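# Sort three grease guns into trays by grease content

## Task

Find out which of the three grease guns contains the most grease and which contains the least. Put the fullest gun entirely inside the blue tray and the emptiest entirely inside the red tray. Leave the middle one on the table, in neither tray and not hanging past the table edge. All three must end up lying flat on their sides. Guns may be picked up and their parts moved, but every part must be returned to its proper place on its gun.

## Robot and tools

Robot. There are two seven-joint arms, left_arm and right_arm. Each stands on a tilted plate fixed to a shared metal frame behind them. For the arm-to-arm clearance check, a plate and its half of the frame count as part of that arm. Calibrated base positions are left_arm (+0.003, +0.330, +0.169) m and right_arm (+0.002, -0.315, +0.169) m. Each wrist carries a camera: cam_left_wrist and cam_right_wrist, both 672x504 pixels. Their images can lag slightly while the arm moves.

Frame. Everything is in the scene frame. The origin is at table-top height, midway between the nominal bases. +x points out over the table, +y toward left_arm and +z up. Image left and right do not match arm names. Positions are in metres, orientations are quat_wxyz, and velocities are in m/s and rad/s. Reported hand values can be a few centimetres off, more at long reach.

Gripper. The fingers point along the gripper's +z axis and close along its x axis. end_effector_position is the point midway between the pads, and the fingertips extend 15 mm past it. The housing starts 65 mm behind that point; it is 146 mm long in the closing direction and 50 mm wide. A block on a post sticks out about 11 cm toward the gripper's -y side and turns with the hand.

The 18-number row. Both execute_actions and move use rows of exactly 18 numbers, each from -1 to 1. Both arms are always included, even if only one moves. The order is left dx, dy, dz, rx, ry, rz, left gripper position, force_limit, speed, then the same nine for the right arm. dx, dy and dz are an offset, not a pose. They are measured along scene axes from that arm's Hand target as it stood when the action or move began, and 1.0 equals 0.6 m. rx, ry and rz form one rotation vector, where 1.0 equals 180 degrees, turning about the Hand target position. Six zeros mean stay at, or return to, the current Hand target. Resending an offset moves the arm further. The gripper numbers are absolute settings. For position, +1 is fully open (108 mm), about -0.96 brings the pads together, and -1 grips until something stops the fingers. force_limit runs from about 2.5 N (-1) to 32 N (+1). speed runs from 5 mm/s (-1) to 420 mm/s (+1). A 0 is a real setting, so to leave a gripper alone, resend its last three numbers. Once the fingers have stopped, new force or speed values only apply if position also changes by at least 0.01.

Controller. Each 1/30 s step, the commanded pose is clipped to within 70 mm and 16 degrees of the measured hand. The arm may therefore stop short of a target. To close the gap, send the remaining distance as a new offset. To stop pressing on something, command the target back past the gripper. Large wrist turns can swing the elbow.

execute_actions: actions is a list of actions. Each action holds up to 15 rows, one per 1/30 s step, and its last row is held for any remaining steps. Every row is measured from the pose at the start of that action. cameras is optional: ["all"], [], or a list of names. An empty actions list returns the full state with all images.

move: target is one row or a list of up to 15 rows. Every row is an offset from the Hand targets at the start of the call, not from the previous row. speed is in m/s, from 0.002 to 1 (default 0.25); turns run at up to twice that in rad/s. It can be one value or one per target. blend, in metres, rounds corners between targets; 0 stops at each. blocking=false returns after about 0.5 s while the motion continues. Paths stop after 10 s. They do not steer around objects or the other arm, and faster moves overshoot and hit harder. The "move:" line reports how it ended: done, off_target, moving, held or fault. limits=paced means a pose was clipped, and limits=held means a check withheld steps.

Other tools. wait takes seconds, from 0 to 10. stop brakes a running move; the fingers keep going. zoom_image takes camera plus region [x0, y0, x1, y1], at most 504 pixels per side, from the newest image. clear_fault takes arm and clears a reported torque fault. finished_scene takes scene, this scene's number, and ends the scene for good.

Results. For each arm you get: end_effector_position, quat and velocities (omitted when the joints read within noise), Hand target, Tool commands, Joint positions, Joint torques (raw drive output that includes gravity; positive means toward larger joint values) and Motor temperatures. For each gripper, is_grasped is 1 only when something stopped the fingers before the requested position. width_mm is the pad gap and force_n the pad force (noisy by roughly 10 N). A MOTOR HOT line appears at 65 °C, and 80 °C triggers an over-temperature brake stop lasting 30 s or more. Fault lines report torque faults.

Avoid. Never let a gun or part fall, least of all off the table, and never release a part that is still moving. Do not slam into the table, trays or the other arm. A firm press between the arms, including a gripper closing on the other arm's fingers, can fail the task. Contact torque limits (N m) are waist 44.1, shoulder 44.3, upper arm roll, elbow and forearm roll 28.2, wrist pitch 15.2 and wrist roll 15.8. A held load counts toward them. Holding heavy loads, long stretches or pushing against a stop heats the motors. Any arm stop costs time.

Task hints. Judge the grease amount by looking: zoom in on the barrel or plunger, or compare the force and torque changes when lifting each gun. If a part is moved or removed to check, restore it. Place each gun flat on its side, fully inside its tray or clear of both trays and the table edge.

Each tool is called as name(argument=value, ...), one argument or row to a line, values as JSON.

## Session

execute_actions(
  actions=[],
)

Scene clock: 0.00 s.
left_arm: end_effector_position=(+0.4873, +0.0230, +0.1358) width_mm=0.00 is_grasped=0 force_n=0.00 end_effector_quat_wxyz=(+0.506, +0.496, +0.673, +0.213) | right_arm: end_effector_position=(+0.4631, -0.0486, +0.3353) width_mm=108.14 is_grasped=0 force_n=0.00 end_effector_quat_wxyz=(-0.314, +0.125, +0.937, -0.092)
Joint positions: left_arm=[-0.751 1.211 -0.061 1.133 -0.594 -1.257 0.368] | right_arm=[0.188 1.156 0.898 2.413 -0.494 2.094 0.311]
Joint velocities: within noise
Joint torques (N m): no reading
Motor temperatures (°C): left_arm=[32 33 31 38 36 30 42] | right_arm=[31 32 33 34 33 32 31]
Hand target: left_arm +0.4873, +0.0230, +0.1358; +0.506, +0.496, +0.673, +0.213 | right_arm +0.4631, -0.0486, +0.3353; -0.314, +0.125, +0.937, -0.092
Tool commands: left_gripper/position=-0.964 left_gripper/force_limit=+1.0 left_gripper/speed=+1.0 right_gripper/position=+1.0 right_gripper/force_limit=+1.0 right_gripper/speed=+1.0
camera_calibration:
cam_left_wrist: T_world_to_cam=[[0.018447, 0.874551, -0.484582, 0.0407037], [0.0677273, 0.482459, 0.873296, -0.137756], [0.997533, -0.0489291, -0.050331, -0.355096], [0, 0, 0, 1]] pos_world=[0.362799, 0.0134893, 0.122153]
cam_right_wrist: T_world_to_cam=[[-0.780996, 0.28732, 0.554521, 0.191434], [0.389313, 0.918245, 0.0725334, -0.135183], [-0.488346, 0.27253, -0.829003, 0.635847], [0, 0, 0, 1]] pos_world=[0.512651, -0.104159, 0.43077]

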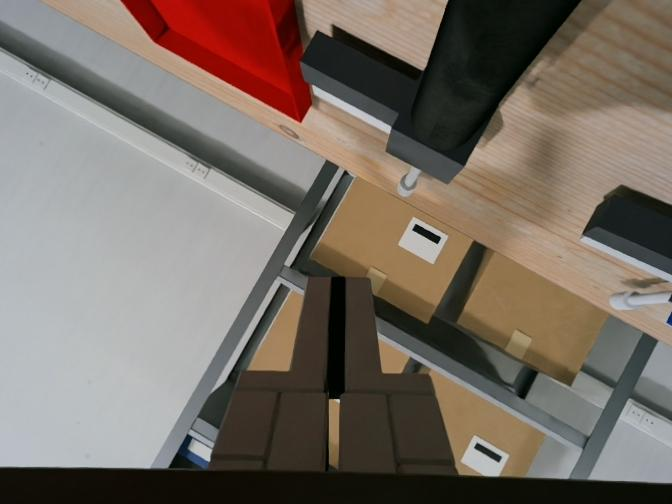

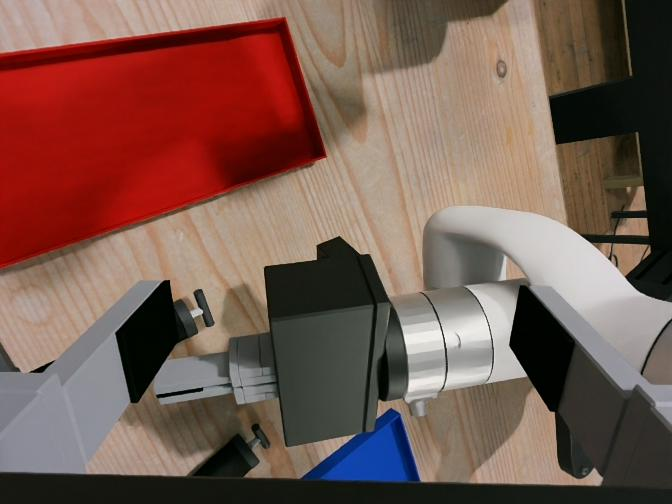

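move(
  target=[
    [-0.1,0.545,0.524,0.14,0.343,-0.0845,0.2,0,0.2,0.1,-0.252,0.241,0.214,-0.117,0.56,0.2,0,0.2],
  ],
  speed=0.5,
  cameras=["all"],
)

Scene clock: 3.43 s.
left_arm: end_effector_position=(+0.4273, +0.3500, +0.4502) width_mm=64.00 is_grasped=0 force_n=0.00 end_effector_quat_wxyz=(+0.001, +0.707, +0.707, +0.001) | right_arm: end_effector_position=(+0.5231, -0.1998, +0.4799) width_mm=64.01 is_grasped=0 force_n=0.00 end_effector_quat_wxyz=(+0.000, +0.707, -0.707, +0.000)
Joint positions: left_arm=[-0.116 -0.218 0.042 1.05 0.12 1.254 0.665] | right_arm=[-0.698 0.705 1.534 1.641 -0.793 1.659 -1.576]
Joint torques (N m): left_arm=[-4.43 -13.57 -6.96 22.52 2.02 -1.15 1.47] | right_arm=[-1.82 -16.06 16.93 11.09 4.54 -3.49 -1.92]
Hand target: left_arm +0.4273, +0.3500, +0.4502; +0.001, +0.707, +0.707, +0.001 | right_arm +0.5231, -0.1998, +0.4799; +0.000, +0.707, -0.707, +0.000
Off the commanded pose: left_arm 0.000 m, 0 deg | right_arm 0.000 m, 0 deg.
move: done; limits=paced
camera_calibration:
cam_left_wrist: T_world_to_cam=[[-0.00865585, 0.999735, -0.0213418, -0.332618], [0.919586, 0.0163418, 0.392549, -0.550401], [0.392793, -0.0162278, -0.919484, 0.37483], [0, 0, 0, 1]] pos_world=[0.356031, 0.347607, 0.55361]
cam_right_wrist: T_world_to_cam=[[0.00339274, -0.999893, -0.0141945, -0.193031], [-0.924539, -0.00854559, 0.38099, 0.323878], [-0.381071, 0.0118308, -0.92447, 0.763865], [0, 0, 0, 1]] pos_world=[0.59118, -0.19928, 0.580036]

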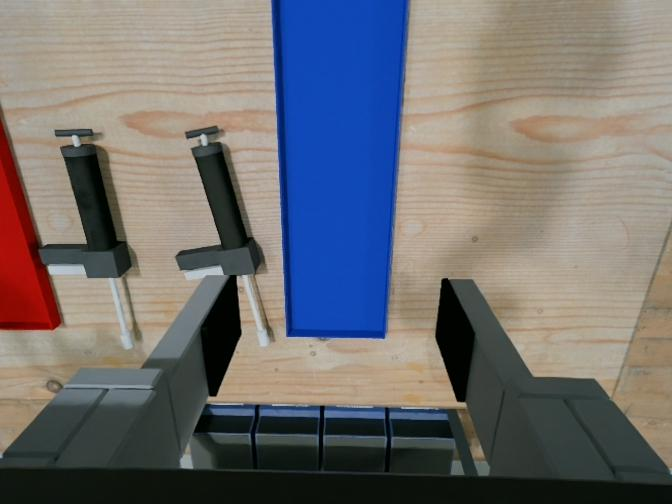

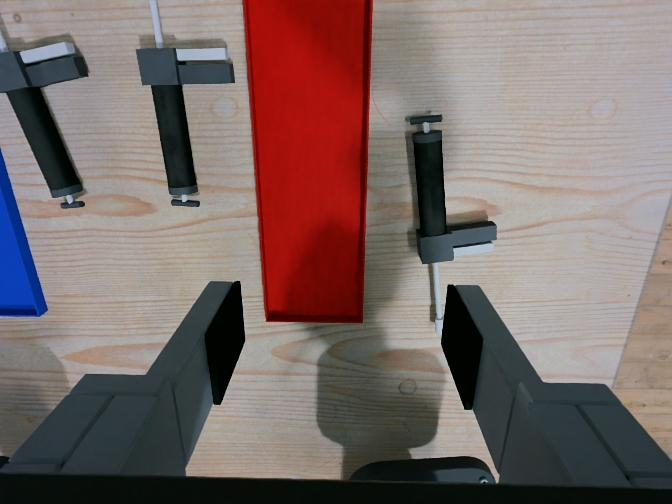

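move(
  target=[
    [0.1,-0.25,-0.2,0,0,-0.5,0.2,0,0.2,0,-0.05,0,0.098,0.098,-0.236,0.2,0,0.2],
    [0.196,-0.548,-0.467,0,0,-0.99,0.2,0,0.2,0.045,-0.1,-0.05,0.196,0.196,-0.472,0.2,0,0.2],
  ],
  speed=0.5,
  blend=0.05,
  cameras=["all"],
)

Scene clock: 8.80 s.
left_arm: end_effector_position=(+0.5449, +0.0212, +0.1700) width_mm=64.01 is_grasped=0 force_n=0.00 end_effector_quat_wxyz=(+0.001, +0.718, -0.696, -0.001) | right_arm: end_effector_position=(+0.5501, -0.2598, +0.4499) width_mm=64.01 is_grasped=0 force_n=0.00 end_effector_quat_wxyz=(+0.000, +0.001, +0.924, +0.383)
Joint positions: left_arm=[-0.343 0.894 -0.253 1.678 0.39 0.874 3.116] | right_arm=[-1.185 0.83 1.511 1.414 -0.179 1.161 -0.534]
Joint torques (N m): left_arm=[-5.97 -33.5 -13.59 20.17 -1.21 -1.27 1.38] | right_arm=[-2.07 -26.7 19.89 9.96 4.86 -3.31 2.24]
Hand target: left_arm +0.5449, +0.0212, +0.1700; +0.001, +0.718, -0.696, -0.001 | right_arm +0.5501, -0.2598, +0.4499; +0.000, +0.001, +0.924, +0.383
Off the commanded pose: left_arm 0.000 m, 0 deg | right_arm 0.000 m, 0 deg.
move: done
camera_calibration:
cam_left_wrist: T_world_to_cam=[[0.0399689, -0.998971, -0.0214172, 0.00704768], [-0.918646, -0.0451698, 0.392492, 0.459701], [-0.393055, 0.00398731, -0.919506, 0.493404], [0, 0, 0, 1]] pos_world=[0.615956, 0.0258377, 0.27341]
cam_right_wrist: T_world_to_cam=[[-0.999892, 0.00866328, -0.011861, 0.559343], [-0.00765083, 0.382129, 0.924077, -0.287454], [0.012538, 0.924069, -0.382021, 0.523438], [0, 0, 0, 1]] pos_world=[0.550521, -0.378694, 0.472228]

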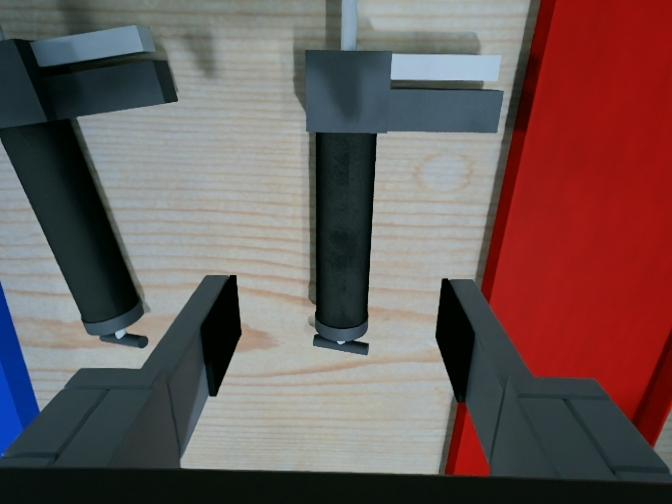

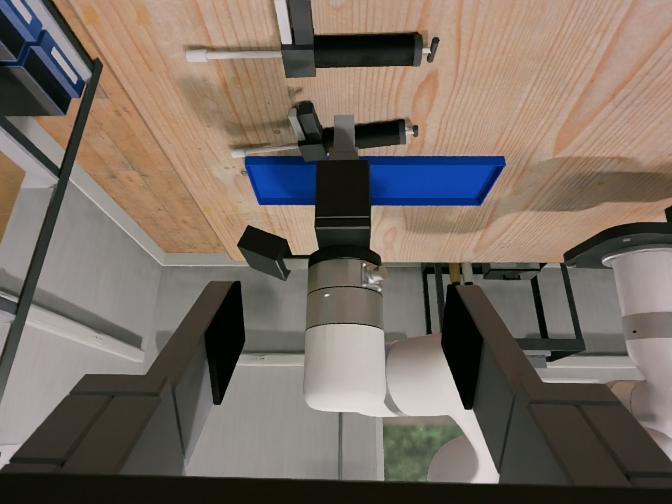

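move(
  target=[
    [0.025,-0.003,-0.241,0,0,0,0.2,0,-0.2,0,0,0,0,0,0,0.2,0,0.2],
    [0.025,-0.003,-0.241,0,0,0,-1,0.4,-0.75,0,0,0,0,0,0,0.2,0,0.2],
    [0.025,-0.003,-0.1,0,0,0,-1,0.4,-0.75,0,0,0,0,0,0,0.2,0,0.2],
    [0.0085,0.181,0.167,0,0,0.489,-1,0.4,-0.75,0,0.266,-0.133,0,0,0,0.2,0,0.2],
  ],
  speed=[0.3,0.3,0.25,0.4],
  blend=[0,0,0.05,0],
  cameras=["cam_right_wrist"],
)

Scene clock: 13.97 s.
left_arm: end_effector_position=(+0.5500, +0.1298, +0.2701) width_mm=35.24 is_grasped=1 force_n=29.40 end_effector_quat_wxyz=(+0.001, +1.000, -0.002, +0.000) | right_arm: end_effector_position=(+0.5501, -0.1002, +0.3701) width_mm=64.01 is_grasped=0 force_n=0.00 end_effector_quat_wxyz=(+0.000, +0.001, +0.924, +0.383)
Joint positions: left_arm=[-0.384 0.541 -0.01 1.445 0.133 0.928 1.877] | right_arm=[-0.833 0.872 1.314 1.273 -0.258 0.769 -0.385]
Joint torques (N m): left_arm=[-5.94 -40.83 -0.9 19.49 1.01 -1.84 -1.44] | right_arm=[6.95 -16.05 15.48 18.13 -4.37 -3.61 2.21]
Hand target: left_arm +0.5500, +0.1298, +0.2702; +0.001, +1.000, -0.002, +0.000 | right_arm +0.5501, -0.1002, +0.3701; +0.000, +0.001, +0.924, +0.383
Off the commanded pose: left_arm 0.000 m, 0 deg | right_arm 0.000 m, 0 deg.
move: done; blend cut to 0.0423 m at target 3
camera_calibration:
cam_right_wrist: T_world_to_cam=[[-0.99989, 0.00871376, -0.0119943, 0.557079], [-0.00775185, 0.382337, 0.92399, -0.274618], [0.0126373, 0.923982, -0.382227, 0.345609], [0, 0, 0, 1]] pos_world=[0.550521, -0.219194, 0.392528]
Images, in order (width x height): cam_right_wrist 672x504.

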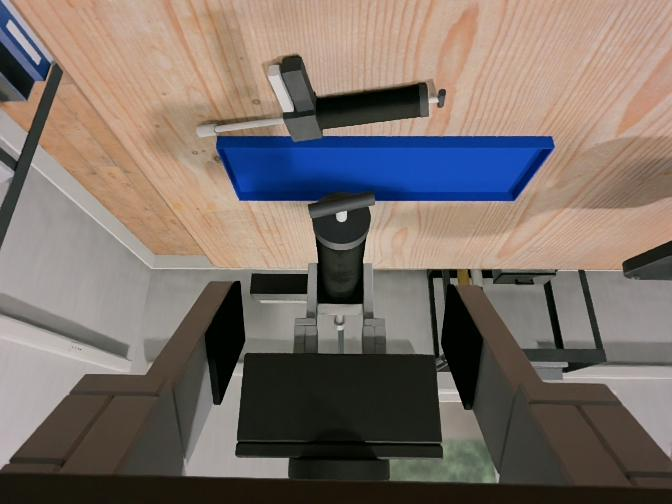

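move(
  target=[0,0,0,0,0,0,-1,0.4,-0.75,0,0.150,-0.157,0,-0.0393,0.0393,0.2,0,0.2],
  speed=0.2,
  cameras=["cam_right_wrist"],
)

Scene clock: 15.70 s.
left_arm: end_effector_position=(+0.5500, +0.1298, +0.2702) width_mm=35.24 is_grasped=1 force_n=29.40 end_effector_quat_wxyz=(+0.001, +1.000, -0.002, +0.000) | right_arm: end_effector_position=(+0.5501, -0.0102, +0.2760) width_mm=64.01 is_grasped=0 force_n=0.00 end_effector_quat_wxyz=(+0.033, -0.080, +0.920, +0.382)
Joint positions: left_arm=[-0.384 0.541 -0.01 1.445 0.133 0.928 1.877] | right_arm=[-0.537 1.042 1.103 1.323 -0.417 0.54 -0.461]
Joint torques (N m): left_arm=[-5.96 -40.66 -0.93 19.44 2 -1.94 -1.54] | right_arm=[7.24 -20.46 16.22 15.45 -4.99 -3.57 -2.01]
Hand target: left_arm +0.5500, +0.1298, +0.2702; +0.001, +1.000, -0.002, +0.000 | right_arm +0.5501, -0.0102, +0.2759; +0.033, -0.080, +0.920, +0.382
Off the commanded pose: left_arm 0.000 m, 0 deg | right_arm 0.000 m, 0 deg.
move: done
camera_calibration:
cam_right_wrist: T_world_to_cam=[[-0.984283, -0.114047, -0.134835, 0.579174], [-0.168126, 0.371484, 0.91309, -0.130945], [-0.0540459, 0.921408, -0.38482, 0.263783], [0, 0, 0, 1]] pos_world=[0.562312, -0.128355, 0.299167]
Images, in order (width x height): cam_right_wrist 672x504.

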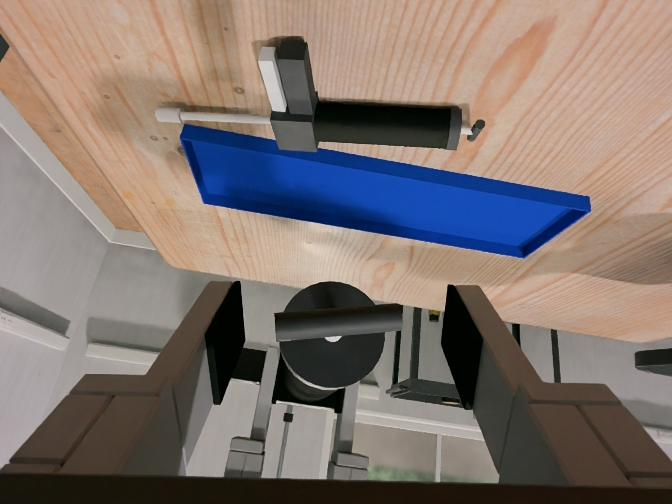

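move(
  target=[
    [0,0,0,0,0,0,-1,0.4,-0.75,0,0,0,0,0,0,-1,0.1,-0.8],
    [0,0,0,0,0,0,-1,0.4,-0.75,0,-0.0415,0.003,0,0,0,-1,0.1,-0.8],
  ],
  speed=0.08,
  cameras=["cam_right_wrist"],
)

move(
  target=[0,0,0,0,0,0,-1,0.4,-0.75,0,-0.0165,0.0012,0,0,0,-1,0.1,-0.8],
  speed=0.08,
)

move(
  target=[0,0,0,0,0,0,-1,0.4,-0.75,0,-0.0165,0.0012,0,0,0,-1,0.1,-0.8],
  speed=0.08,
  cameras=["cam_right_wrist"],
)

Scene clock: 17.67 s.
left_arm: end_effector_position=(+0.5500, +0.1298, +0.2702) width_mm=35.24 is_grasped=1 force_n=30.49 end_effector_quat_wxyz=(+0.001, +1.000, -0.002, +0.000) | right_arm: end_effector_position=(+0.5501, -0.0351, +0.2777) width_mm=39.00 is_grasped=1 force_n=22.80 end_effector_quat_wxyz=(+0.033, -0.080, +0.920, +0.382)
Joint positions: left_arm=[-0.384 0.541 -0.009 1.445 0.133 0.928 1.877] | right_arm=[-0.609 1.032 1.128 1.291 -0.41 0.563 -0.493]
Joint torques (N m): left_arm=[1.5 -40.11 2.57 24.32 -0.12 -5.87 -1.14] | right_arm=[-1.46 -32.63 20.89 4.8 4.46 -0.53 -2.01]
Hand target: left_arm +0.5500, +0.1298, +0.2702; +0.001, +1.000, -0.002, +0.000 | right_arm +0.5501, -0.0351, +0.2777; +0.033, -0.080, +0.920, +0.382
Off the commanded pose: left_arm 0.000 m, 0 deg | right_arm 0.000 m, 0 deg.
move: done
camera_calibration:
cam_right_wrist: T_world_to_cam=[[-0.984278, -0.114137, -0.134797, 0.576535], [-0.168124, 0.371469, 0.913097, -0.123253], [-0.0541457, 0.921403, -0.384817, 0.287435], [0, 0, 0, 1]] pos_world=[0.562312, -0.153255, 0.300867]
Images, in order (width x height): cam_right_wrist 672x504.

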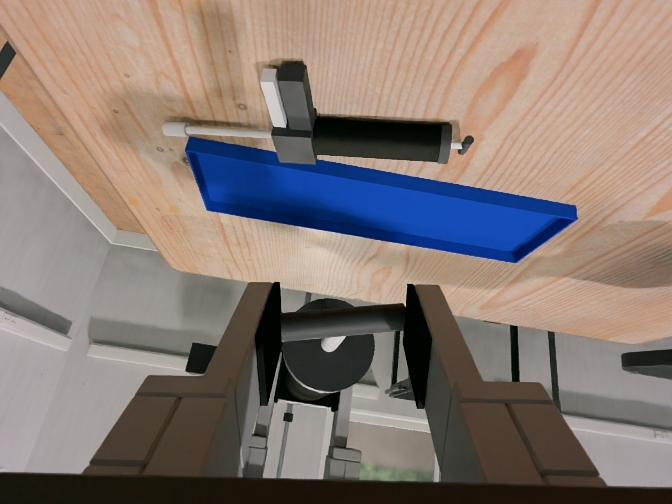

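Scene clock: 18.43 s.
left_arm: end_effector_position=(+0.5500, +0.1298, +0.2702) width_mm=35.24 is_grasped=1 force_n=30.44 end_effector_quat_wxyz=(+0.001, +1.000, -0.002, +0.000) | right_arm: end_effector_position=(+0.5501, -0.0450, +0.2784) width_mm=39.00 is_grasped=1 force_n=22.85 end_effector_quat_wxyz=(+0.033, -0.080, +0.920, +0.382)
Joint positions: left_arm=[-0.384 0.541 -0.009 1.445 0.133 0.928 1.877] | right_arm=[-0.637 1.029 1.138 1.28 -0.407 0.573 -0.506]
Joint torques (N m): left_arm=[0.97 -39.5 0.7 22.77 -1.04 -5.47 -0.8] | right_arm=[-1.6 -32.53 20.88 5.28 4.46 -0.68 -1.96]
Hand target: left_arm +0.5500, +0.1298, +0.2702; +0.001, +1.000, -0.002, +0.000 | right_arm +0.5501, -0.0450, +0.2784; +0.033, -0.080, +0.920, +0.382
Off the commanded pose: left_arm 0.000 m, 0 deg | right_arm 0.000 m, 0 deg.
move: done

Scene clock: 19.20 s.
left_arm: end_effector_position=(+0.5500, +0.1298, +0.2702) width_mm=35.24 is_grasped=1 force_n=30.35 end_effector_quat_wxyz=(+0.001, +1.000, -0.002, +0.000) | right_arm: end_effector_position=(+0.5501, -0.0549, +0.2792) width_mm=39.00 is_grasped=1 force_n=22.92 end_effector_quat_wxyz=(+0.033, -0.080, +0.920, +0.382)
Joint positions: left_arm=[-0.384 0.541 -0.009 1.445 0.133 0.928 1.877] | right_arm=[-0.666 1.025 1.148 1.269 -0.404 0.584 -0.519]
Joint torques (N m): left_arm=[0.49 -39.26 -0.92 21.31 -1.05 -5.15 -0.6] | right_arm=[-1.62 -32.22 20.9 5.57 4.44 -0.74 -1.94]
Motor temperatures (°C): left_arm=[32 35 32 42 36 30 42] | right_arm=[31 33 38 35 33 32 31]
Hand target: left_arm +0.5500, +0.1298, +0.2702; +0.001, +1.000, -0.002, +0.000 | right_arm +0.5501, -0.0549, +0.2792; +0.033, -0.080, +0.920, +0.382
Off the commanded pose: left_arm 0.000 m, 0 deg | right_arm 0.000 m, 0 deg.
move: done
camera_calibration:
cam_right_wrist: T_world_to_cam=[[-0.984278, -0.114137, -0.134797, 0.574477], [-0.168124, 0.371469, 0.913097, -0.117267], [-0.0541457, 0.921403, -0.384817, 0.306256], [0, 0, 0, 1]] pos_world=[0.562312, -0.173055, 0.302367]
Images, in order (width x height): cam_right_wrist 672x504.

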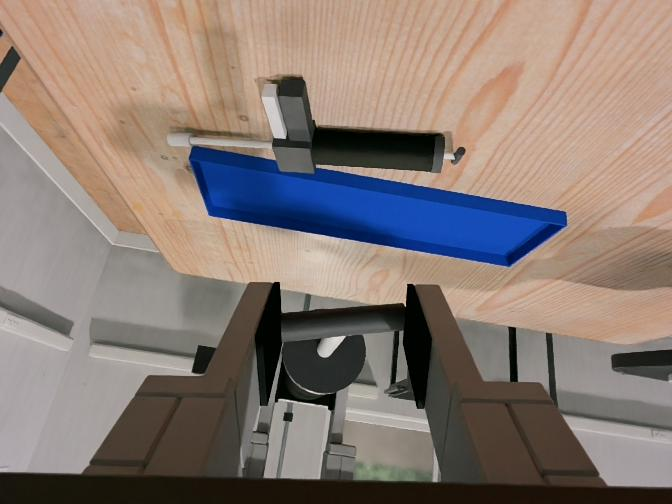

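move(
  target=[0,0,0,0,0,0,-1,0.4,-0.75,0,-0.0165,0.0012,0,0,0,-1,0.1,-0.8],
  speed=0.08,
)

move(
  target=[0,0,0,0,0,0,-1,0.4,-0.75,0,-0.0165,0.0012,0,0,0,-1,0.1,-0.8],
  speed=0.08,
)

move(
  target=[0,0,0,0,0,0,-1,0.4,-0.75,0,-0.0165,0.0012,0,0,0,-1,0.1,-0.8],
  speed=0.08,
  cameras=["cam_right_wrist"],
)

Scene clock: 20.80 s.
left_arm: end_effector_position=(+0.5500, +0.1298, +0.2702) width_mm=35.24 is_grasped=1 force_n=29.19 end_effector_quat_wxyz=(+0.001, +1.000, -0.002, +0.000) | right_arm: end_effector_position=(+0.5501, -0.0648, +0.2799) width_mm=0.00 is_grasped=0 force_n=28.80 end_effector_quat_wxyz=(+0.033, -0.080, +0.920, +0.382)
Joint positions: left_arm=[-0.384 0.541 -0.009 1.445 0.133 0.928 1.877] | right_arm=[-0.693 1.023 1.157 1.26 -0.401 0.595 -0.532]
Joint torques (N m): left_arm=[-5.77 -37.75 -7.99 23.94 1.74 -2.45 0.11] | right_arm=[-1.7 -31.8 21.1 6.14 4.26 -1.39 -1.97]
Hand target: left_arm +0.5500, +0.1298, +0.2702; +0.001, +1.000, -0.002, +0.000 | right_arm +0.5501, -0.0648, +0.2799; +0.033, -0.080, +0.920, +0.382
Off the commanded pose: left_arm 0.000 m, 0 deg | right_arm 0.000 m, 0 deg.
move: done

Scene clock: 21.57 s.
left_arm: end_effector_position=(+0.5500, +0.1298, +0.2702) width_mm=35.24 is_grasped=1 force_n=29.18 end_effector_quat_wxyz=(+0.001, +1.000, -0.002, +0.000) | right_arm: end_effector_position=(+0.5501, -0.0747, +0.2806) width_mm=0.00 is_grasped=0 force_n=28.80 end_effector_quat_wxyz=(+0.033, -0.080, +0.920, +0.382)
Joint positions: left_arm=[-0.384 0.541 -0.009 1.445 0.133 0.928 1.877] | right_arm=[-0.721 1.02 1.167 1.251 -0.398 0.607 -0.546]
Joint torques (N m): left_arm=[-5.55 -36.53 -7.93 24.04 1.66 -2.3 0.51] | right_arm=[-1.27 -31.67 21.16 6.07 4.42 -1.25 -2]
Hand target: left_arm +0.5500, +0.1298, +0.2702; +0.001, +1.000, -0.002, +0.000 | right_arm +0.5501, -0.0747, +0.2806; +0.033, -0.080, +0.920, +0.382
Off the commanded pose: left_arm 0.000 m, 0 deg | right_arm 0.000 m, 0 deg.
move: done

Scene clock: 22.33 s.
left_arm: end_effector_position=(+0.5500, +0.1298, +0.2702) width_mm=35.24 is_grasped=1 force_n=29.18 end_effector_quat_wxyz=(+0.001, +1.000, -0.002, +0.000) | right_arm: end_effector_position=(+0.5501, -0.0846, +0.2813) width_mm=0.00 is_grasped=0 force_n=28.80 end_effector_quat_wxyz=(+0.033, -0.080, +0.920, +0.382)
Joint positions: left_arm=[-0.384 0.541 -0.01 1.445 0.133 0.928 1.877] | right_arm=[-0.748 1.018 1.176 1.243 -0.395 0.619 -0.559]
Joint torques (N m): left_arm=[-5.02 -35.78 -7.9 23.98 1.73 -2.18 0.75] | right_arm=[-1.37 -31.33 21.15 6.11 4.45 -1.13 -1.95]
Hand target: left_arm +0.5500, +0.1298, +0.2702; +0.001, +1.000, -0.002, +0.000 | right_arm +0.5501, -0.0846, +0.2813; +0.033, -0.080, +0.920, +0.382
Off the commanded pose: left_arm 0.000 m, 0 deg | right_arm 0.000 m, 0 deg.
move: done
camera_calibration:
cam_right_wrist: T_world_to_cam=[[-0.984278, -0.114137, -0.134797, 0.57137], [-0.168124, 0.371469, 0.913097, -0.108152], [-0.0541457, 0.921403, -0.384817, 0.33443], [0, 0, 0, 1]] pos_world=[0.562312, -0.202755, 0.304467]
Images, in order (width x height): cam_right_wrist 672x504.

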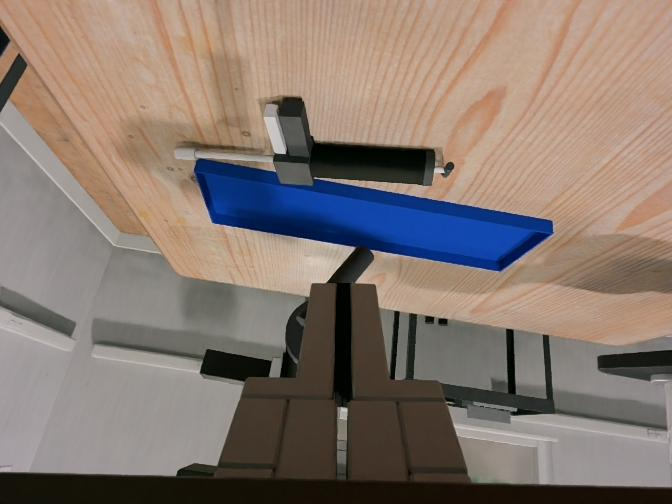

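move(
  target=[0,0,0,0,0,0,-1,0.4,-0.75,0,-0.02,0.03,0,0,0,0.3,0.1,0],
  speed=0.2,
  cameras=["cam_right_wrist"],
)

Scene clock: 23.67 s.
left_arm: end_effector_position=(+0.5500, +0.1298, +0.2702) width_mm=35.24 is_grasped=1 force_n=29.18 end_effector_quat_wxyz=(+0.001, +1.000, -0.002, +0.000) | right_arm: end_effector_position=(+0.5501, -0.0966, +0.2993) width_mm=69.50 is_grasped=0 force_n=0.00 end_effector_quat_wxyz=(+0.033, -0.080, +0.920, +0.382)
Joint positions: left_arm=[-0.384 0.541 -0.01 1.445 0.133 0.928 1.877] | right_arm=[-0.792 0.992 1.217 1.238 -0.376 0.66 -0.564]
Joint torques (N m): left_arm=[-4.42 -34.17 -7.49 23.9 1.6 -2.16 0.88] | right_arm=[-1.67 -30.78 21.13 6.44 4.6 -1.12 -2]
Hand target: left_arm +0.5500, +0.1298, +0.2702; +0.001, +1.000, -0.002, +0.000 | right_arm +0.5501, -0.0966, +0.2993; +0.033, -0.080, +0.920, +0.382
Off the commanded pose: left_arm 0.000 m, 0 deg | right_arm 0.000 m, 0 deg.
move: done
camera_calibration:
cam_right_wrist: T_world_to_cam=[[-0.984294, -0.1141, -0.134707, 0.572415], [-0.168027, 0.371479, 0.91311, -0.120187], [-0.0541449, 0.921403, -0.384817, 0.352413], [0, 0, 0, 1]] pos_world=[0.562312, -0.214755, 0.322467]
Images, in order (width x height): cam_right_wrist 672x504.

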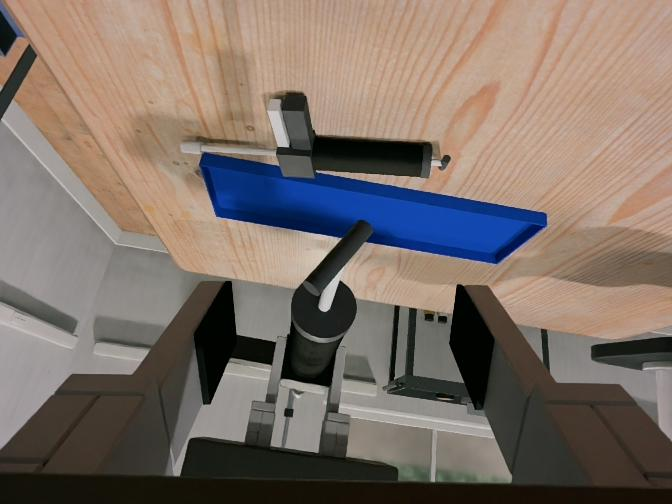

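move(
  target=[0,0,0,0,0,0,-1,0.4,-0.75,0,-0.04,-0.05,0.25,0,0,0.3,0.1,0],
  speed=0.35,
  cameras=["cam_right_wrist"],
)

Scene clock: 26.33 s.
left_arm: end_effector_position=(+0.5500, +0.1298, +0.2702) width_mm=35.24 is_grasped=1 force_n=29.18 end_effector_quat_wxyz=(+0.001, +1.000, -0.002, +0.000) | right_arm: end_effector_position=(+0.5501, -0.1207, +0.2693) width_mm=69.50 is_grasped=0 force_n=0.00 end_effector_quat_wxyz=(+0.061, -0.061, +0.704, +0.705)
Joint positions: left_arm=[-0.384 0.541 -0.01 1.445 0.133 0.928 1.877] | right_arm=[-1.056 1.752 1.342 1.32 -0.205 0.772 -1.12]
Joint torques (N m): left_arm=[-3.16 -33.21 -6.12 24.02 1.23 -2.18 0.87] | right_arm=[6.73 -14.48 23.32 -2.92 5.11 1.82 -1.95]
Hand target: left_arm +0.5500, +0.1298, +0.2702; +0.001, +1.000, -0.002, +0.000 | right_arm +0.5501, -0.1206, +0.2693; +0.061, -0.061, +0.704, +0.705
Off the commanded pose: left_arm 0.000 m, 0 deg | right_arm 0.000 m, 0 deg.
move: done
camera_calibration:
cam_right_wrist: T_world_to_cam=[[-0.984282, 0.0146874, -0.175992, 0.592296], [-0.16813, -0.382912, 0.908356, -0.173593], [-0.0540481, 0.923668, 0.379363, 0.157487], [0, 0, 0, 1]] pos_world=[0.562312, -0.220636, 0.202179]
Images, in order (width x height): cam_right_wrist 672x504.

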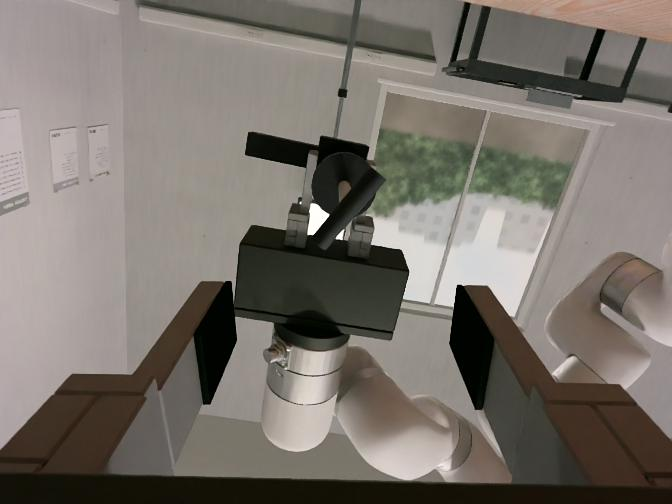

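move(
  target=[
    [0,0,0,0,0,0,-1,0.4,-0.75,0,0.02,-0.028,-0.004,-0.261,-0.001,0.3,0.1,0],
    [0,0,0,0,0,0,-1,0.4,-0.75,0,0.112,-0.028,-0.004,-0.261,-0.001,0.3,0.1,0],
  ],
  speed=0.25,
  cameras=["cam_right_wrist"],
)

Scene clock: 29.47 s.
left_arm: end_effector_position=(+0.5500, +0.1298, +0.2702) width_mm=35.24 is_grasped=1 force_n=29.18 end_effector_quat_wxyz=(+0.001, +1.000, -0.002, +0.000) | right_arm: end_effector_position=(+0.5501, -0.0535, +0.2525) width_mm=69.50 is_grasped=0 force_n=0.00 end_effector_quat_wxyz=(+0.337, -0.336, +0.626, +0.618)
Joint positions: left_arm=[-0.384 0.541 -0.01 1.445 0.133 0.928 1.877] | right_arm=[-0.949 1.959 1.401 1.356 -0.505 0.691 -1.775]
Joint torques (N m): left_arm=[-1.67 -33.44 -4.61 24.02 0.83 -2.16 0.87] | right_arm=[7.06 -13.14 22.23 -7.5 -3.26 -1.14 2.09]
Hand target: left_arm +0.5500, +0.1298, +0.2702; +0.001, +1.000, -0.002, +0.000 | right_arm +0.5501, -0.0534, +0.2525; +0.337, -0.336, +0.626, +0.618
Off the commanded pose: left_arm 0.000 m, 0 deg | right_arm 0.000 m, 0 deg.
move: done
camera_calibration:
cam_right_wrist: T_world_to_cam=[[-0.542754, 0.0103671, -0.839828, 0.512885], [-0.781695, -0.371967, 0.500593, 0.308479], [-0.307199, 0.928188, 0.209991, 0.28406], [0, 0, 0, 1]] pos_world=[0.60677, -0.154234, 0.216662]
Images, in order (width x height): cam_right_wrist 672x504.

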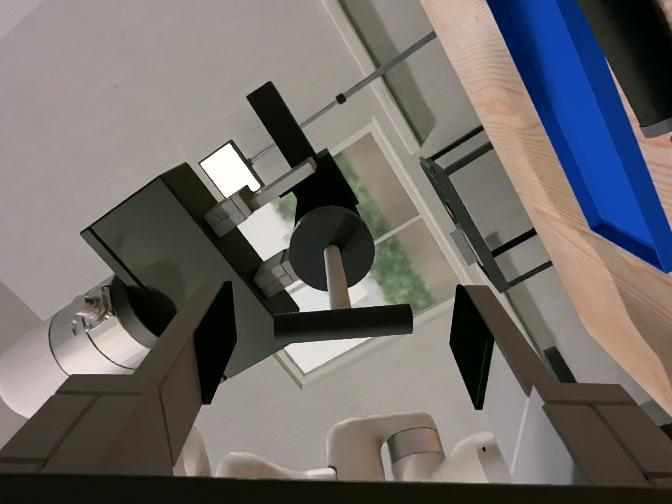

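move(
  target=[
    [0,0,0,0,0,0,-1,0.4,-0.75,0,0,0,0,0,0,-1,0.4,-0.8],
    [0,0,0,0,0,0,-1,0.4,-0.75,0,-0.01,-0.0012,0,0,0,-1,0.4,-0.8],
  ],
  speed=0.05,
  cameras=["cam_right_wrist"],
)

Scene clock: 31.37 s.
left_arm: end_effector_position=(+0.5500, +0.1297, +0.2702) width_mm=35.24 is_grasped=1 force_n=29.16 end_effector_quat_wxyz=(+0.001, +1.000, -0.002, +0.000) | right_arm: end_effector_position=(+0.5501, -0.0594, +0.2518) width_mm=39.21 is_grasped=1 force_n=30.54 end_effector_quat_wxyz=(+0.337, -0.336, +0.626, +0.618)
Joint positions: left_arm=[-0.384 0.541 -0.01 1.445 0.133 0.928 1.877] | right_arm=[-0.962 1.958 1.401 1.355 -0.504 0.703 -1.777]
Joint torques (N m): left_arm=[9.22 -36.34 17.94 20.87 3.16 -1.47 0.33] | right_arm=[-10.96 -30.56 19.43 -5.9 3.76 -0.54 -2.05]
Hand target: left_arm +0.5500, +0.1298, +0.2702; +0.001, +1.000, -0.002, +0.000 | right_arm +0.5501, -0.0594, +0.2518; +0.337, -0.336, +0.626, +0.618
Off the commanded pose: left_arm 0.000 m, 0 deg | right_arm 0.000 m, 0 deg.
move: done
camera_calibration:
cam_right_wrist: T_world_to_cam=[[-0.542806, 0.010376, -0.839794, 0.512383], [-0.781614, -0.372121, 0.500604, 0.306596], [-0.307311, 0.928126, 0.2101, 0.289625], [0, 0, 0, 1]] pos_world=[0.60677, -0.160034, 0.215962]
Images, in order (width x height): cam_right_wrist 672x504.

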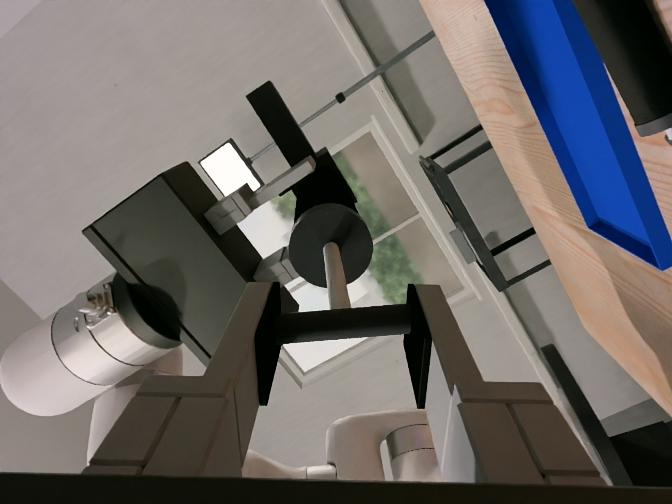

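move(
  target=[0,0,0,0,0,0,-1,0.4,-0.75,0,0.075,0.0087,0,0,0,-1,0.4,-0.8],
  speed=0.1,
)

move(
  target=[0,0,0,0,0,0,-1,0.4,-0.75,0,0.0075,0.0009,0,0,0,-1,0.4,-0.8],
  speed=0.08,
  cameras=["cam_right_wrist"],
)

Scene clock: 32.50 s.
left_arm: end_effector_position=(+0.5500, +0.1298, +0.2701) width_mm=35.24 is_grasped=1 force_n=29.34 end_effector_quat_wxyz=(+0.001, +1.000, -0.002, +0.000) | right_arm: end_effector_position=(+0.5501, -0.0144, +0.2570) width_mm=39.21 is_grasped=1 force_n=30.72 end_effector_quat_wxyz=(+0.337, -0.336, +0.626, +0.618)
Joint positions: left_arm=[-0.384 0.541 -0.01 1.445 0.133 0.928 1.877] | right_arm=[-0.856 1.966 1.411 1.374 -0.517 0.618 -1.759]
Joint torques (N m): left_arm=[-6.5 -39.19 -9.1 20.08 -1.53 -5.3 -0.52] | right_arm=[7.69 -13.39 23.36 -9.13 -4.39 -1.28 2.17]
Hand target: left_arm +0.5500, +0.1298, +0.2702; +0.001, +1.000, -0.002, +0.000 | right_arm +0.5501, -0.0144, +0.2570; +0.337, -0.336, +0.626, +0.618
Off the commanded pose: left_arm 0.000 m, 0 deg | right_arm 0.000 m, 0 deg.
move: done

Scene clock: 33.20 s.
left_arm: end_effector_position=(+0.5500, +0.1298, +0.2702) width_mm=35.24 is_grasped=1 force_n=29.37 end_effector_quat_wxyz=(+0.001, +1.000, -0.002, +0.000) | right_arm: end_effector_position=(+0.5501, -0.0099, +0.2576) width_mm=39.21 is_grasped=1 force_n=30.74 end_effector_quat_wxyz=(+0.337, -0.336, +0.626, +0.618)
Joint positions: left_arm=[-0.384 0.541 -0.01 1.445 0.133 0.928 1.877] | right_arm=[-0.845 1.967 1.412 1.377 -0.518 0.61 -1.757]
Joint torques (N m): left_arm=[-6.36 -38.55 -7.94 20.55 -1.75 -5.4 -1.22] | right_arm=[7.6 -13.67 23.63 -9.33 -4.41 -1.19 2.19]
Hand target: left_arm +0.5500, +0.1298, +0.2702; +0.001, +1.000, -0.002, +0.000 | right_arm +0.5501, -0.0099, +0.2576; +0.337, -0.336, +0.626, +0.618
Off the commanded pose: left_arm 0.000 m, 0 deg | right_arm 0.000 m, 0 deg.
move: done
camera_calibration:
cam_right_wrist: T_world_to_cam=[[-0.542755, 0.0103664, -0.839827, 0.516633], [-0.781694, -0.371967, 0.500595, 0.322193], [-0.307199, 0.928188, 0.209991, 0.242541], [0, 0, 0, 1]] pos_world=[0.60677, -0.110634, 0.221662]
Images, in order (width x height): cam_right_wrist 672x504.

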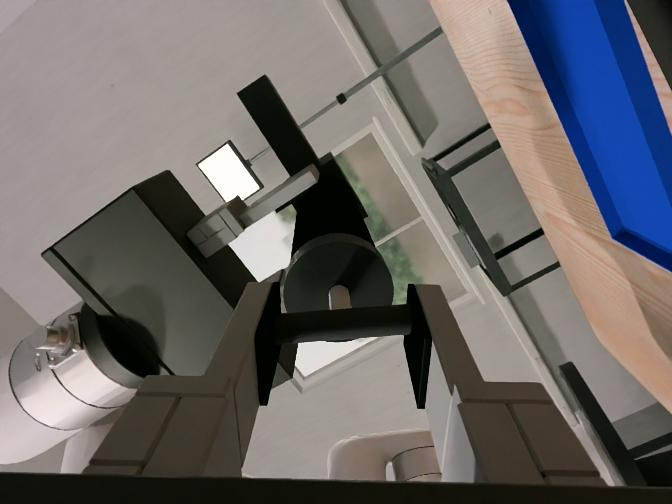

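move(
  target=[0,0,0,0,0,0,-1,0.4,-0.75,0,0.006,0.0007,0,0,0,-1,0.4,-0.8],
  speed=0.08,
)

Scene clock: 34.17 s.
left_arm: end_effector_position=(+0.5500, +0.1298, +0.2702) width_mm=35.24 is_grasped=1 force_n=29.40 end_effector_quat_wxyz=(+0.001, +1.000, -0.002, +0.000) | right_arm: end_effector_position=(+0.5501, -0.0063, +0.2580) width_mm=39.21 is_grasped=1 force_n=30.75 end_effector_quat_wxyz=(+0.337, -0.336, +0.626, +0.618)
Joint positions: left_arm=[-0.384 0.541 -0.01 1.445 0.133 0.928 1.877] | right_arm=[-0.836 1.968 1.413 1.38 -0.519 0.604 -1.756]
Joint torques (N m): left_arm=[-5.92 -37.43 -6.25 21.07 -1.44 -5.18 -1.38] | right_arm=[7.71 -13.68 23.72 -9.51 -4.32 -1.22 2.11]
Hand target: left_arm +0.5500, +0.1298, +0.2702; +0.001, +1.000, -0.002, +0.000 | right_arm +0.5501, -0.0063, +0.2580; +0.337, -0.336, +0.626, +0.618
Off the commanded pose: left_arm 0.000 m, 0 deg | right_arm 0.000 m, 0 deg.
move: done

move(
  target=[0,0,0,0,0,0,-1,0.4,-0.75,0,0.006,0.0007,0,0,0,-1,0.4,-0.8],
  speed=0.08,
)

move(
  target=[0,0,0,0,0,0,-1,0.4,-0.75,0,0.006,0.0007,0,0,0,-1,0.4,-0.8],
  speed=0.08,
  cameras=["cam_right_wrist"],
)

Scene clock: 35.27 s.
left_arm: end_effector_position=(+0.5501, +0.1302, +0.2701) width_mm=35.24 is_grasped=1 force_n=29.20 end_effector_quat_wxyz=(+0.001, +1.000, -0.001, +0.000) | right_arm: end_effector_position=(+0.5503, -0.0029, +0.2584) width_mm=39.21 is_grasped=1 force_n=31.00 end_effector_quat_wxyz=(+0.338, -0.336, +0.626, +0.618)
Joint positions: left_arm=[-0.384 0.541 -0.009 1.445 0.133 0.928 1.877] | right_arm=[-0.827 1.968 1.415 1.382 -0.519 0.598 -1.755]
Joint torques (N m): left_arm=[-14.88 -36.35 -28.95 21.65 -3.4 -5.85 -0.9] | right_arm=[17.01 -9.95 20.85 -19.65 -4.18 0.72 2.15]
Hand target: left_arm +0.5500, +0.1298, +0.2702; +0.001, +1.000, -0.002, +0.000 | right_arm +0.5501, -0.0027, +0.2584; +0.337, -0.336, +0.626, +0.618
Off the commanded pose: left_arm 0.000 m, 0 deg | right_arm 0.000 m, 0 deg.
move: done

Scene clock: 35.97 s.
left_arm: end_effector_position=(+0.5500, +0.1299, +0.2701) width_mm=35.24 is_grasped=1 force_n=28.93 end_effector_quat_wxyz=(+0.001, +1.000, -0.001, +0.000) | right_arm: end_effector_position=(+0.5501, +0.0009, +0.2588) width_mm=39.21 is_grasped=1 force_n=31.20 end_effector_quat_wxyz=(+0.337, -0.336, +0.626, +0.618)
Joint positions: left_arm=[-0.384 0.541 -0.009 1.445 0.133 0.928 1.877] | right_arm=[-0.818 1.969 1.416 1.385 -0.52 0.592 -1.754]
Joint torques (N m): left_arm=[-17.62 -35.77 -29.22 23.11 -4.51 -8.23 0.5] | right_arm=[17.75 -9.49 20.41 -19.39 -4.46 0.89 2.11]
Motor temperatures (°C): left_arm=[33 35 32 45 36 30 42] | right_arm=[31 33 43 35 33 32 31]
Hand target: left_arm +0.5500, +0.1298, +0.2702; +0.001, +1.000, -0.002, +0.000 | right_arm +0.5501, +0.0009, +0.2588; +0.337, -0.336, +0.626, +0.618
Off the commanded pose: left_arm 0.000 m, 0 deg | right_arm 0.000 m, 0 deg.
move: done
camera_calibration:
cam_right_wrist: T_world_to_cam=[[-0.542739, 0.0103174, -0.839838, 0.5176], [-0.781659, -0.372074, 0.50057, 0.325533], [-0.307317, 0.928146, 0.210004, 0.232309], [0, 0, 0, 1]] pos_world=[0.60677, -0.0998343, 0.222962]
Images, in order (width x height): cam_right_wrist 672x504.

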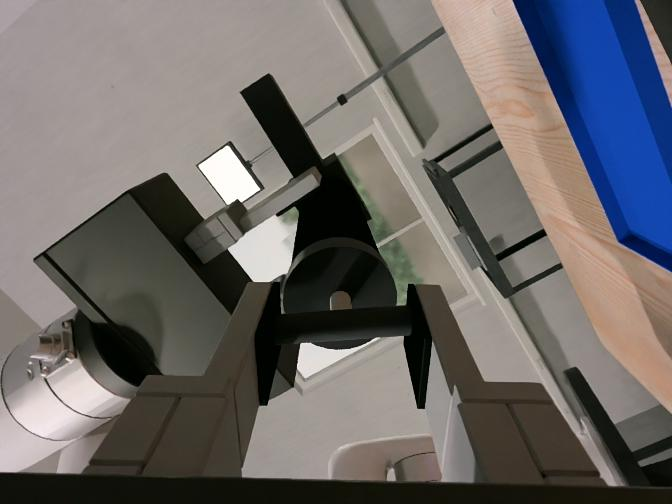

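move(
  target=[
    [0,0,0,0,0,0,-1,0.4,-0.75,0,0,0,0,0,0,0.3,0.4,-0.3],
    [0,0,0,0,0,0,-1,0.4,-0.75,0,-0.17,0,0,0,0,0.3,0.4,-0.3],
    [0.0167,-0.18,-0.2,-0.0277,0.0287,-0.488,-1,0.4,-0.75,0,-0.3,0.05,0,0.317,0,0.3,0.4,-0.3],
    [0.0167,-0.18,-0.404,-0.0277,0.0287,-0.488,-1,0.4,-0.75,0,-0.3,0.05,0,0.317,0,0.3,0.4,-0.3],
  ],
  speed=[0.3,0.25,0.35,0.2],
  blend=[0,0.02,0.02,0],
  cameras=["cam_left_wrist"],
)

Scene clock: 40.83 s.
left_arm: end_effector_position=(+0.5600, +0.0218, +0.0278) width_mm=35.25 is_grasped=1 force_n=28.73 end_effector_quat_wxyz=(+0.040, +0.717, -0.694, -0.042) | right_arm: end_effector_position=(+0.5501, -0.1791, +0.2888) width_mm=69.50 is_grasped=0 force_n=0.00 end_effector_quat_wxyz=(-0.002, +0.000, +0.711, +0.703)
Joint positions: left_arm=[-0.348 1.337 -0.231 2.091 0.353 0.924 3.225] | right_arm=[-1.149 1.659 1.353 1.324 -0.136 0.888 -0.952]
Joint torques (N m): left_arm=[-5.95 -38.29 -5.65 20.24 -1.56 -1.06 1.4] | right_arm=[-1.88 -28.59 19.13 -0.79 5.62 1.74 2.2]
Hand target: left_arm +0.5600, +0.0218, +0.0278; +0.040, +0.717, -0.694, -0.042 | right_arm +0.5501, -0.1791, +0.2888; -0.002, +0.000, +0.711, +0.703
Off the commanded pose: left_arm 0.000 m, 0 deg | right_arm 0.000 m, 0 deg.
move: done
camera_calibration:
cam_left_wrist: T_world_to_cam=[[0.0386796, -0.998919, -0.0257868, 0.00482597], [-0.868322, -0.0463707, 0.493829, 0.498463], [-0.494491, 0.00329008, -0.869177, 0.42406], [0, 0, 0, 1]] pos_world=[0.642333, 0.0265397, 0.122552]
Images, in order (width x height): cam_left_wrist 672x504.

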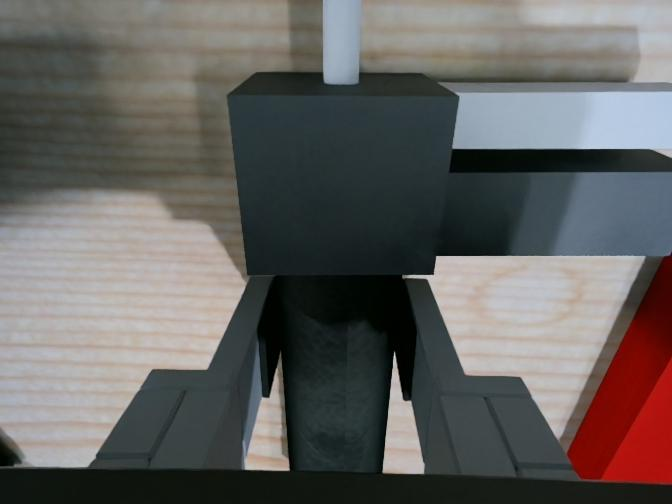

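move(
  target=[
    [0,0,-0.004,0,0,0,-1,0.4,-0.75,0,0,0,0,0,0,0.3,0.4,-0.3],
    [0,0,-0.004,0,0,0,0.2,0.4,-0.5,0,0,0,0,0,0,0.3,0.4,-0.3],
    [0,0,0.15,0,0,0,0.2,0.4,-0.5,0,0,0,0,0,0,0.3,0.4,-0.3],
    [-0.033,0.2937,0.237,0,-0.036,0.05,0.2,0.4,-0.5,0,0,0,0,0,0,0.3,0.4,-0.3],
  ],
  speed=[0.1,0.2,0.3,0.4],
  blend=[0,0,0.03,0],
  cameras=["cam_left_wrist"],
)

Scene clock: 43.80 s.
left_arm: end_effector_position=(+0.5402, +0.1980, +0.1699) width_mm=64.00 is_grasped=0 force_n=0.00 end_effector_quat_wxyz=(+0.004, +0.771, -0.637, +0.002) | right_arm: end_effector_position=(+0.5501, -0.1791, +0.2888) width_mm=69.50 is_grasped=0 force_n=0.00 end_effector_quat_wxyz=(-0.002, +0.000, +0.711, +0.703)
Joint positions: left_arm=[-0.066 0.632 -0.206 1.266 0.351 0.679 3.218] | right_arm=[-1.149 1.659 1.353 1.324 -0.136 0.888 -0.952]
Joint torques (N m): left_arm=[-0.16 -36.36 -11.84 14.15 1.95 -4.8 1.48] | right_arm=[-1.99 -28.62 19.74 -0.86 5.44 1.64 2.13]
Hand target: left_arm +0.5402, +0.1980, +0.1700; +0.004, +0.771, -0.637, +0.002 | right_arm +0.5501, -0.1791, +0.2888; -0.002, +0.000, +0.711, +0.703
Off the commanded pose: left_arm 0.000 m, 0 deg | right_arm 0.000 m, 0 deg.
move: done
camera_calibration:
cam_left_wrist: T_world_to_cam=[[0.196821, -0.980358, -0.0126257, 0.093951], [-0.900275, -0.185813, 0.393672, 0.481181], [-0.388286, -0.0661163, -0.919164, 0.502107], [0, 0, 0, 1]] pos_world=[0.609665, 0.214713, 0.273277]
Images, in order (width x height): cam_left_wrist 672x504.

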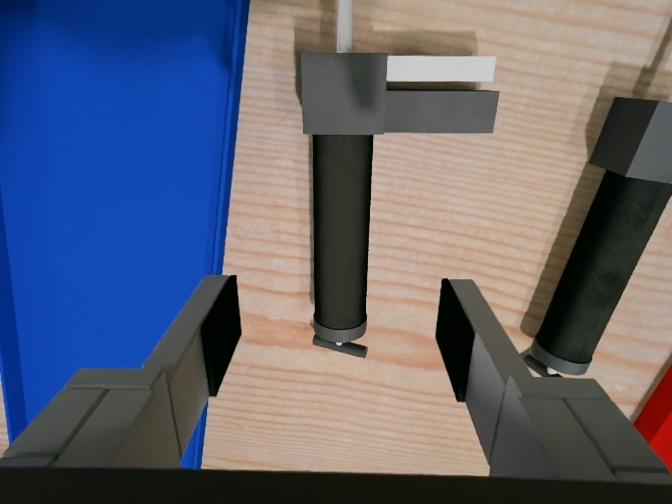

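move(
  target=[
    [0.025,0.005,-0.241,0,0,0,0.2,0,-0.2,0,0,0,0,0,0,0.2,0.4,0.2],
    [0.025,0.005,-0.241,0,0,0,-1,0.4,-0.75,0,0,0,0,0,0,0.2,0.4,0.2],
    [0.025,0.005,-0.1,0,0,0,-1,0.4,-0.75,0,0,0,0,0,0,0.2,0.4,0.2],
    [0.0163,-0.1137,0.167,0,0,0.439,-1,0.4,-0.75,0,0.0985,-0.023,0,0,0,0.2,0.4,0.2],
  ],
  speed=[0.3,0.3,0.25,0.4],
  blend=[0,0,0.03,0],
  cameras=["cam_right_wrist"],
)

Scene clock: 48.63 s.
left_arm: end_effector_position=(+0.5500, +0.1298, +0.2702) width_mm=35.17 is_grasped=1 force_n=33.48 end_effector_quat_wxyz=(+0.002, +1.000, -0.001, +0.004) | right_arm: end_effector_position=(+0.5501, -0.1200, +0.2750) width_mm=64.01 is_grasped=0 force_n=0.00 end_effector_quat_wxyz=(-0.002, +0.000, +0.711, +0.703)
Joint positions: left_arm=[-0.386 0.535 -0.007 1.434 0.136 0.914 1.873] | right_arm=[-1.046 1.7 1.331 1.311 -0.151 0.763 -0.965]
Joint torques (N m): left_arm=[-6.01 -37.17 -0.87 24 1.97 -1.89 -1.59] | right_arm=[6.9 -14.87 18.83 -1.77 -4.14 -0.61 -1.99]
Hand target: left_arm +0.5500, +0.1298, +0.2702; +0.002, +1.000, -0.001, +0.004 | right_arm +0.5501, -0.1200, +0.2750; -0.002, +0.000, +0.711, +0.703
Off the commanded pose: left_arm 0.000 m, 0 deg | right_arm 0.000 m, 0 deg.
move: done
camera_calibration:
cam_right_wrist: T_world_to_cam=[[-0.999946, 0.0103349, -0.00115743, 0.553305], [-0.00491974, -0.372055, 0.928197, -0.272481], [0.00916219, 0.928153, 0.372086, 0.122435], [0, 0, 0, 1]] pos_world=[0.550813, -0.220734, 0.208]
Images, in order (width x height): cam_right_wrist 672x504.

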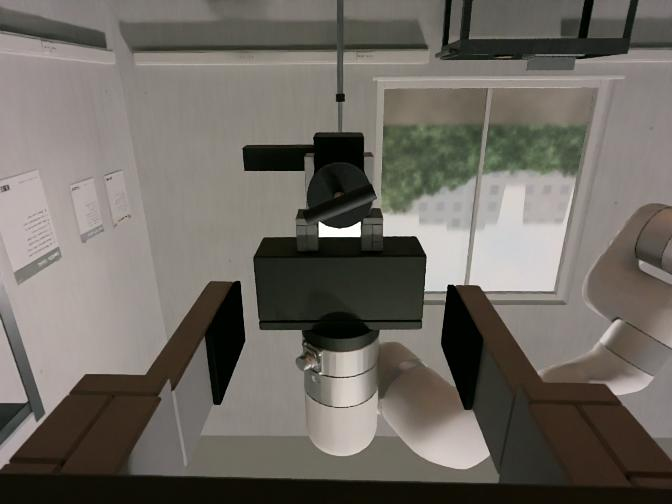

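move(
  target=[
    [0,0,0,0,0,0,-1,0.4,-0.75,0,0.05,-0.0117,0,-0.1056,0,0.2,0.4,0.2],
    [0,0,0,0,0,0,-1,0.4,-0.75,0,0.175,-0.0117,0,-0.1056,0,0.2,0.4,0.2],
    [0,0,0,0,0,0,-1,0.4,-0.75,0,0.175,-0.0117,0,-0.1056,0,-1,0.4,-0.75],
  ],
  speed=0.25,
  blend=[0.02,0,0],
  cameras=["cam_right_wrist"],
)

Scene clock: 51.23 s.
left_arm: end_effector_position=(+0.5499, +0.1298, +0.2701) width_mm=35.17 is_grasped=1 force_n=34.22 end_effector_quat_wxyz=(+0.002, +1.000, -0.001, +0.004) | right_arm: end_effector_position=(+0.5502, -0.0150, +0.2680) width_mm=39.00 is_grasped=1 force_n=31.28 end_effector_quat_wxyz=(+0.115, -0.116, +0.701, +0.694)
Joint positions: left_arm=[-0.386 0.536 -0.007 1.434 0.136 0.915 1.873] | right_arm=[-0.834 1.822 1.36 1.349 -0.285 0.573 -1.219]
Joint torques (N m): left_arm=[-4.71 -34.64 -0.48 23.91 1.8 -4.16 -1.46] | right_arm=[6.95 -15.12 21.58 -8.27 1.98 0.87 2.21]
Hand target: left_arm +0.5500, +0.1298, +0.2702; +0.002, +1.000, -0.001, +0.004 | right_arm +0.5501, -0.0150, +0.2680; +0.115, -0.116, +0.701, +0.694
Off the commanded pose: left_arm 0.000 m, 0 deg | right_arm 0.000 m, 0 deg.
move: done
camera_calibration:
cam_right_wrist: T_world_to_cam=[[-0.945033, 0.0105829, -0.326803, 0.609371], [-0.307085, -0.371992, 0.875969, -0.0465859], [-0.112298, 0.928176, 0.354795, 0.0990716], [0, 0, 0, 1]] pos_world=[0.572696, -0.115734, 0.204802]
Images, in order (width x height): cam_right_wrist 672x504.

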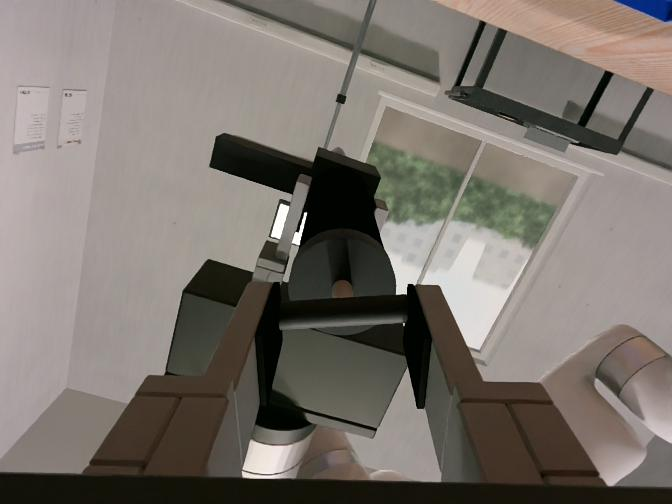

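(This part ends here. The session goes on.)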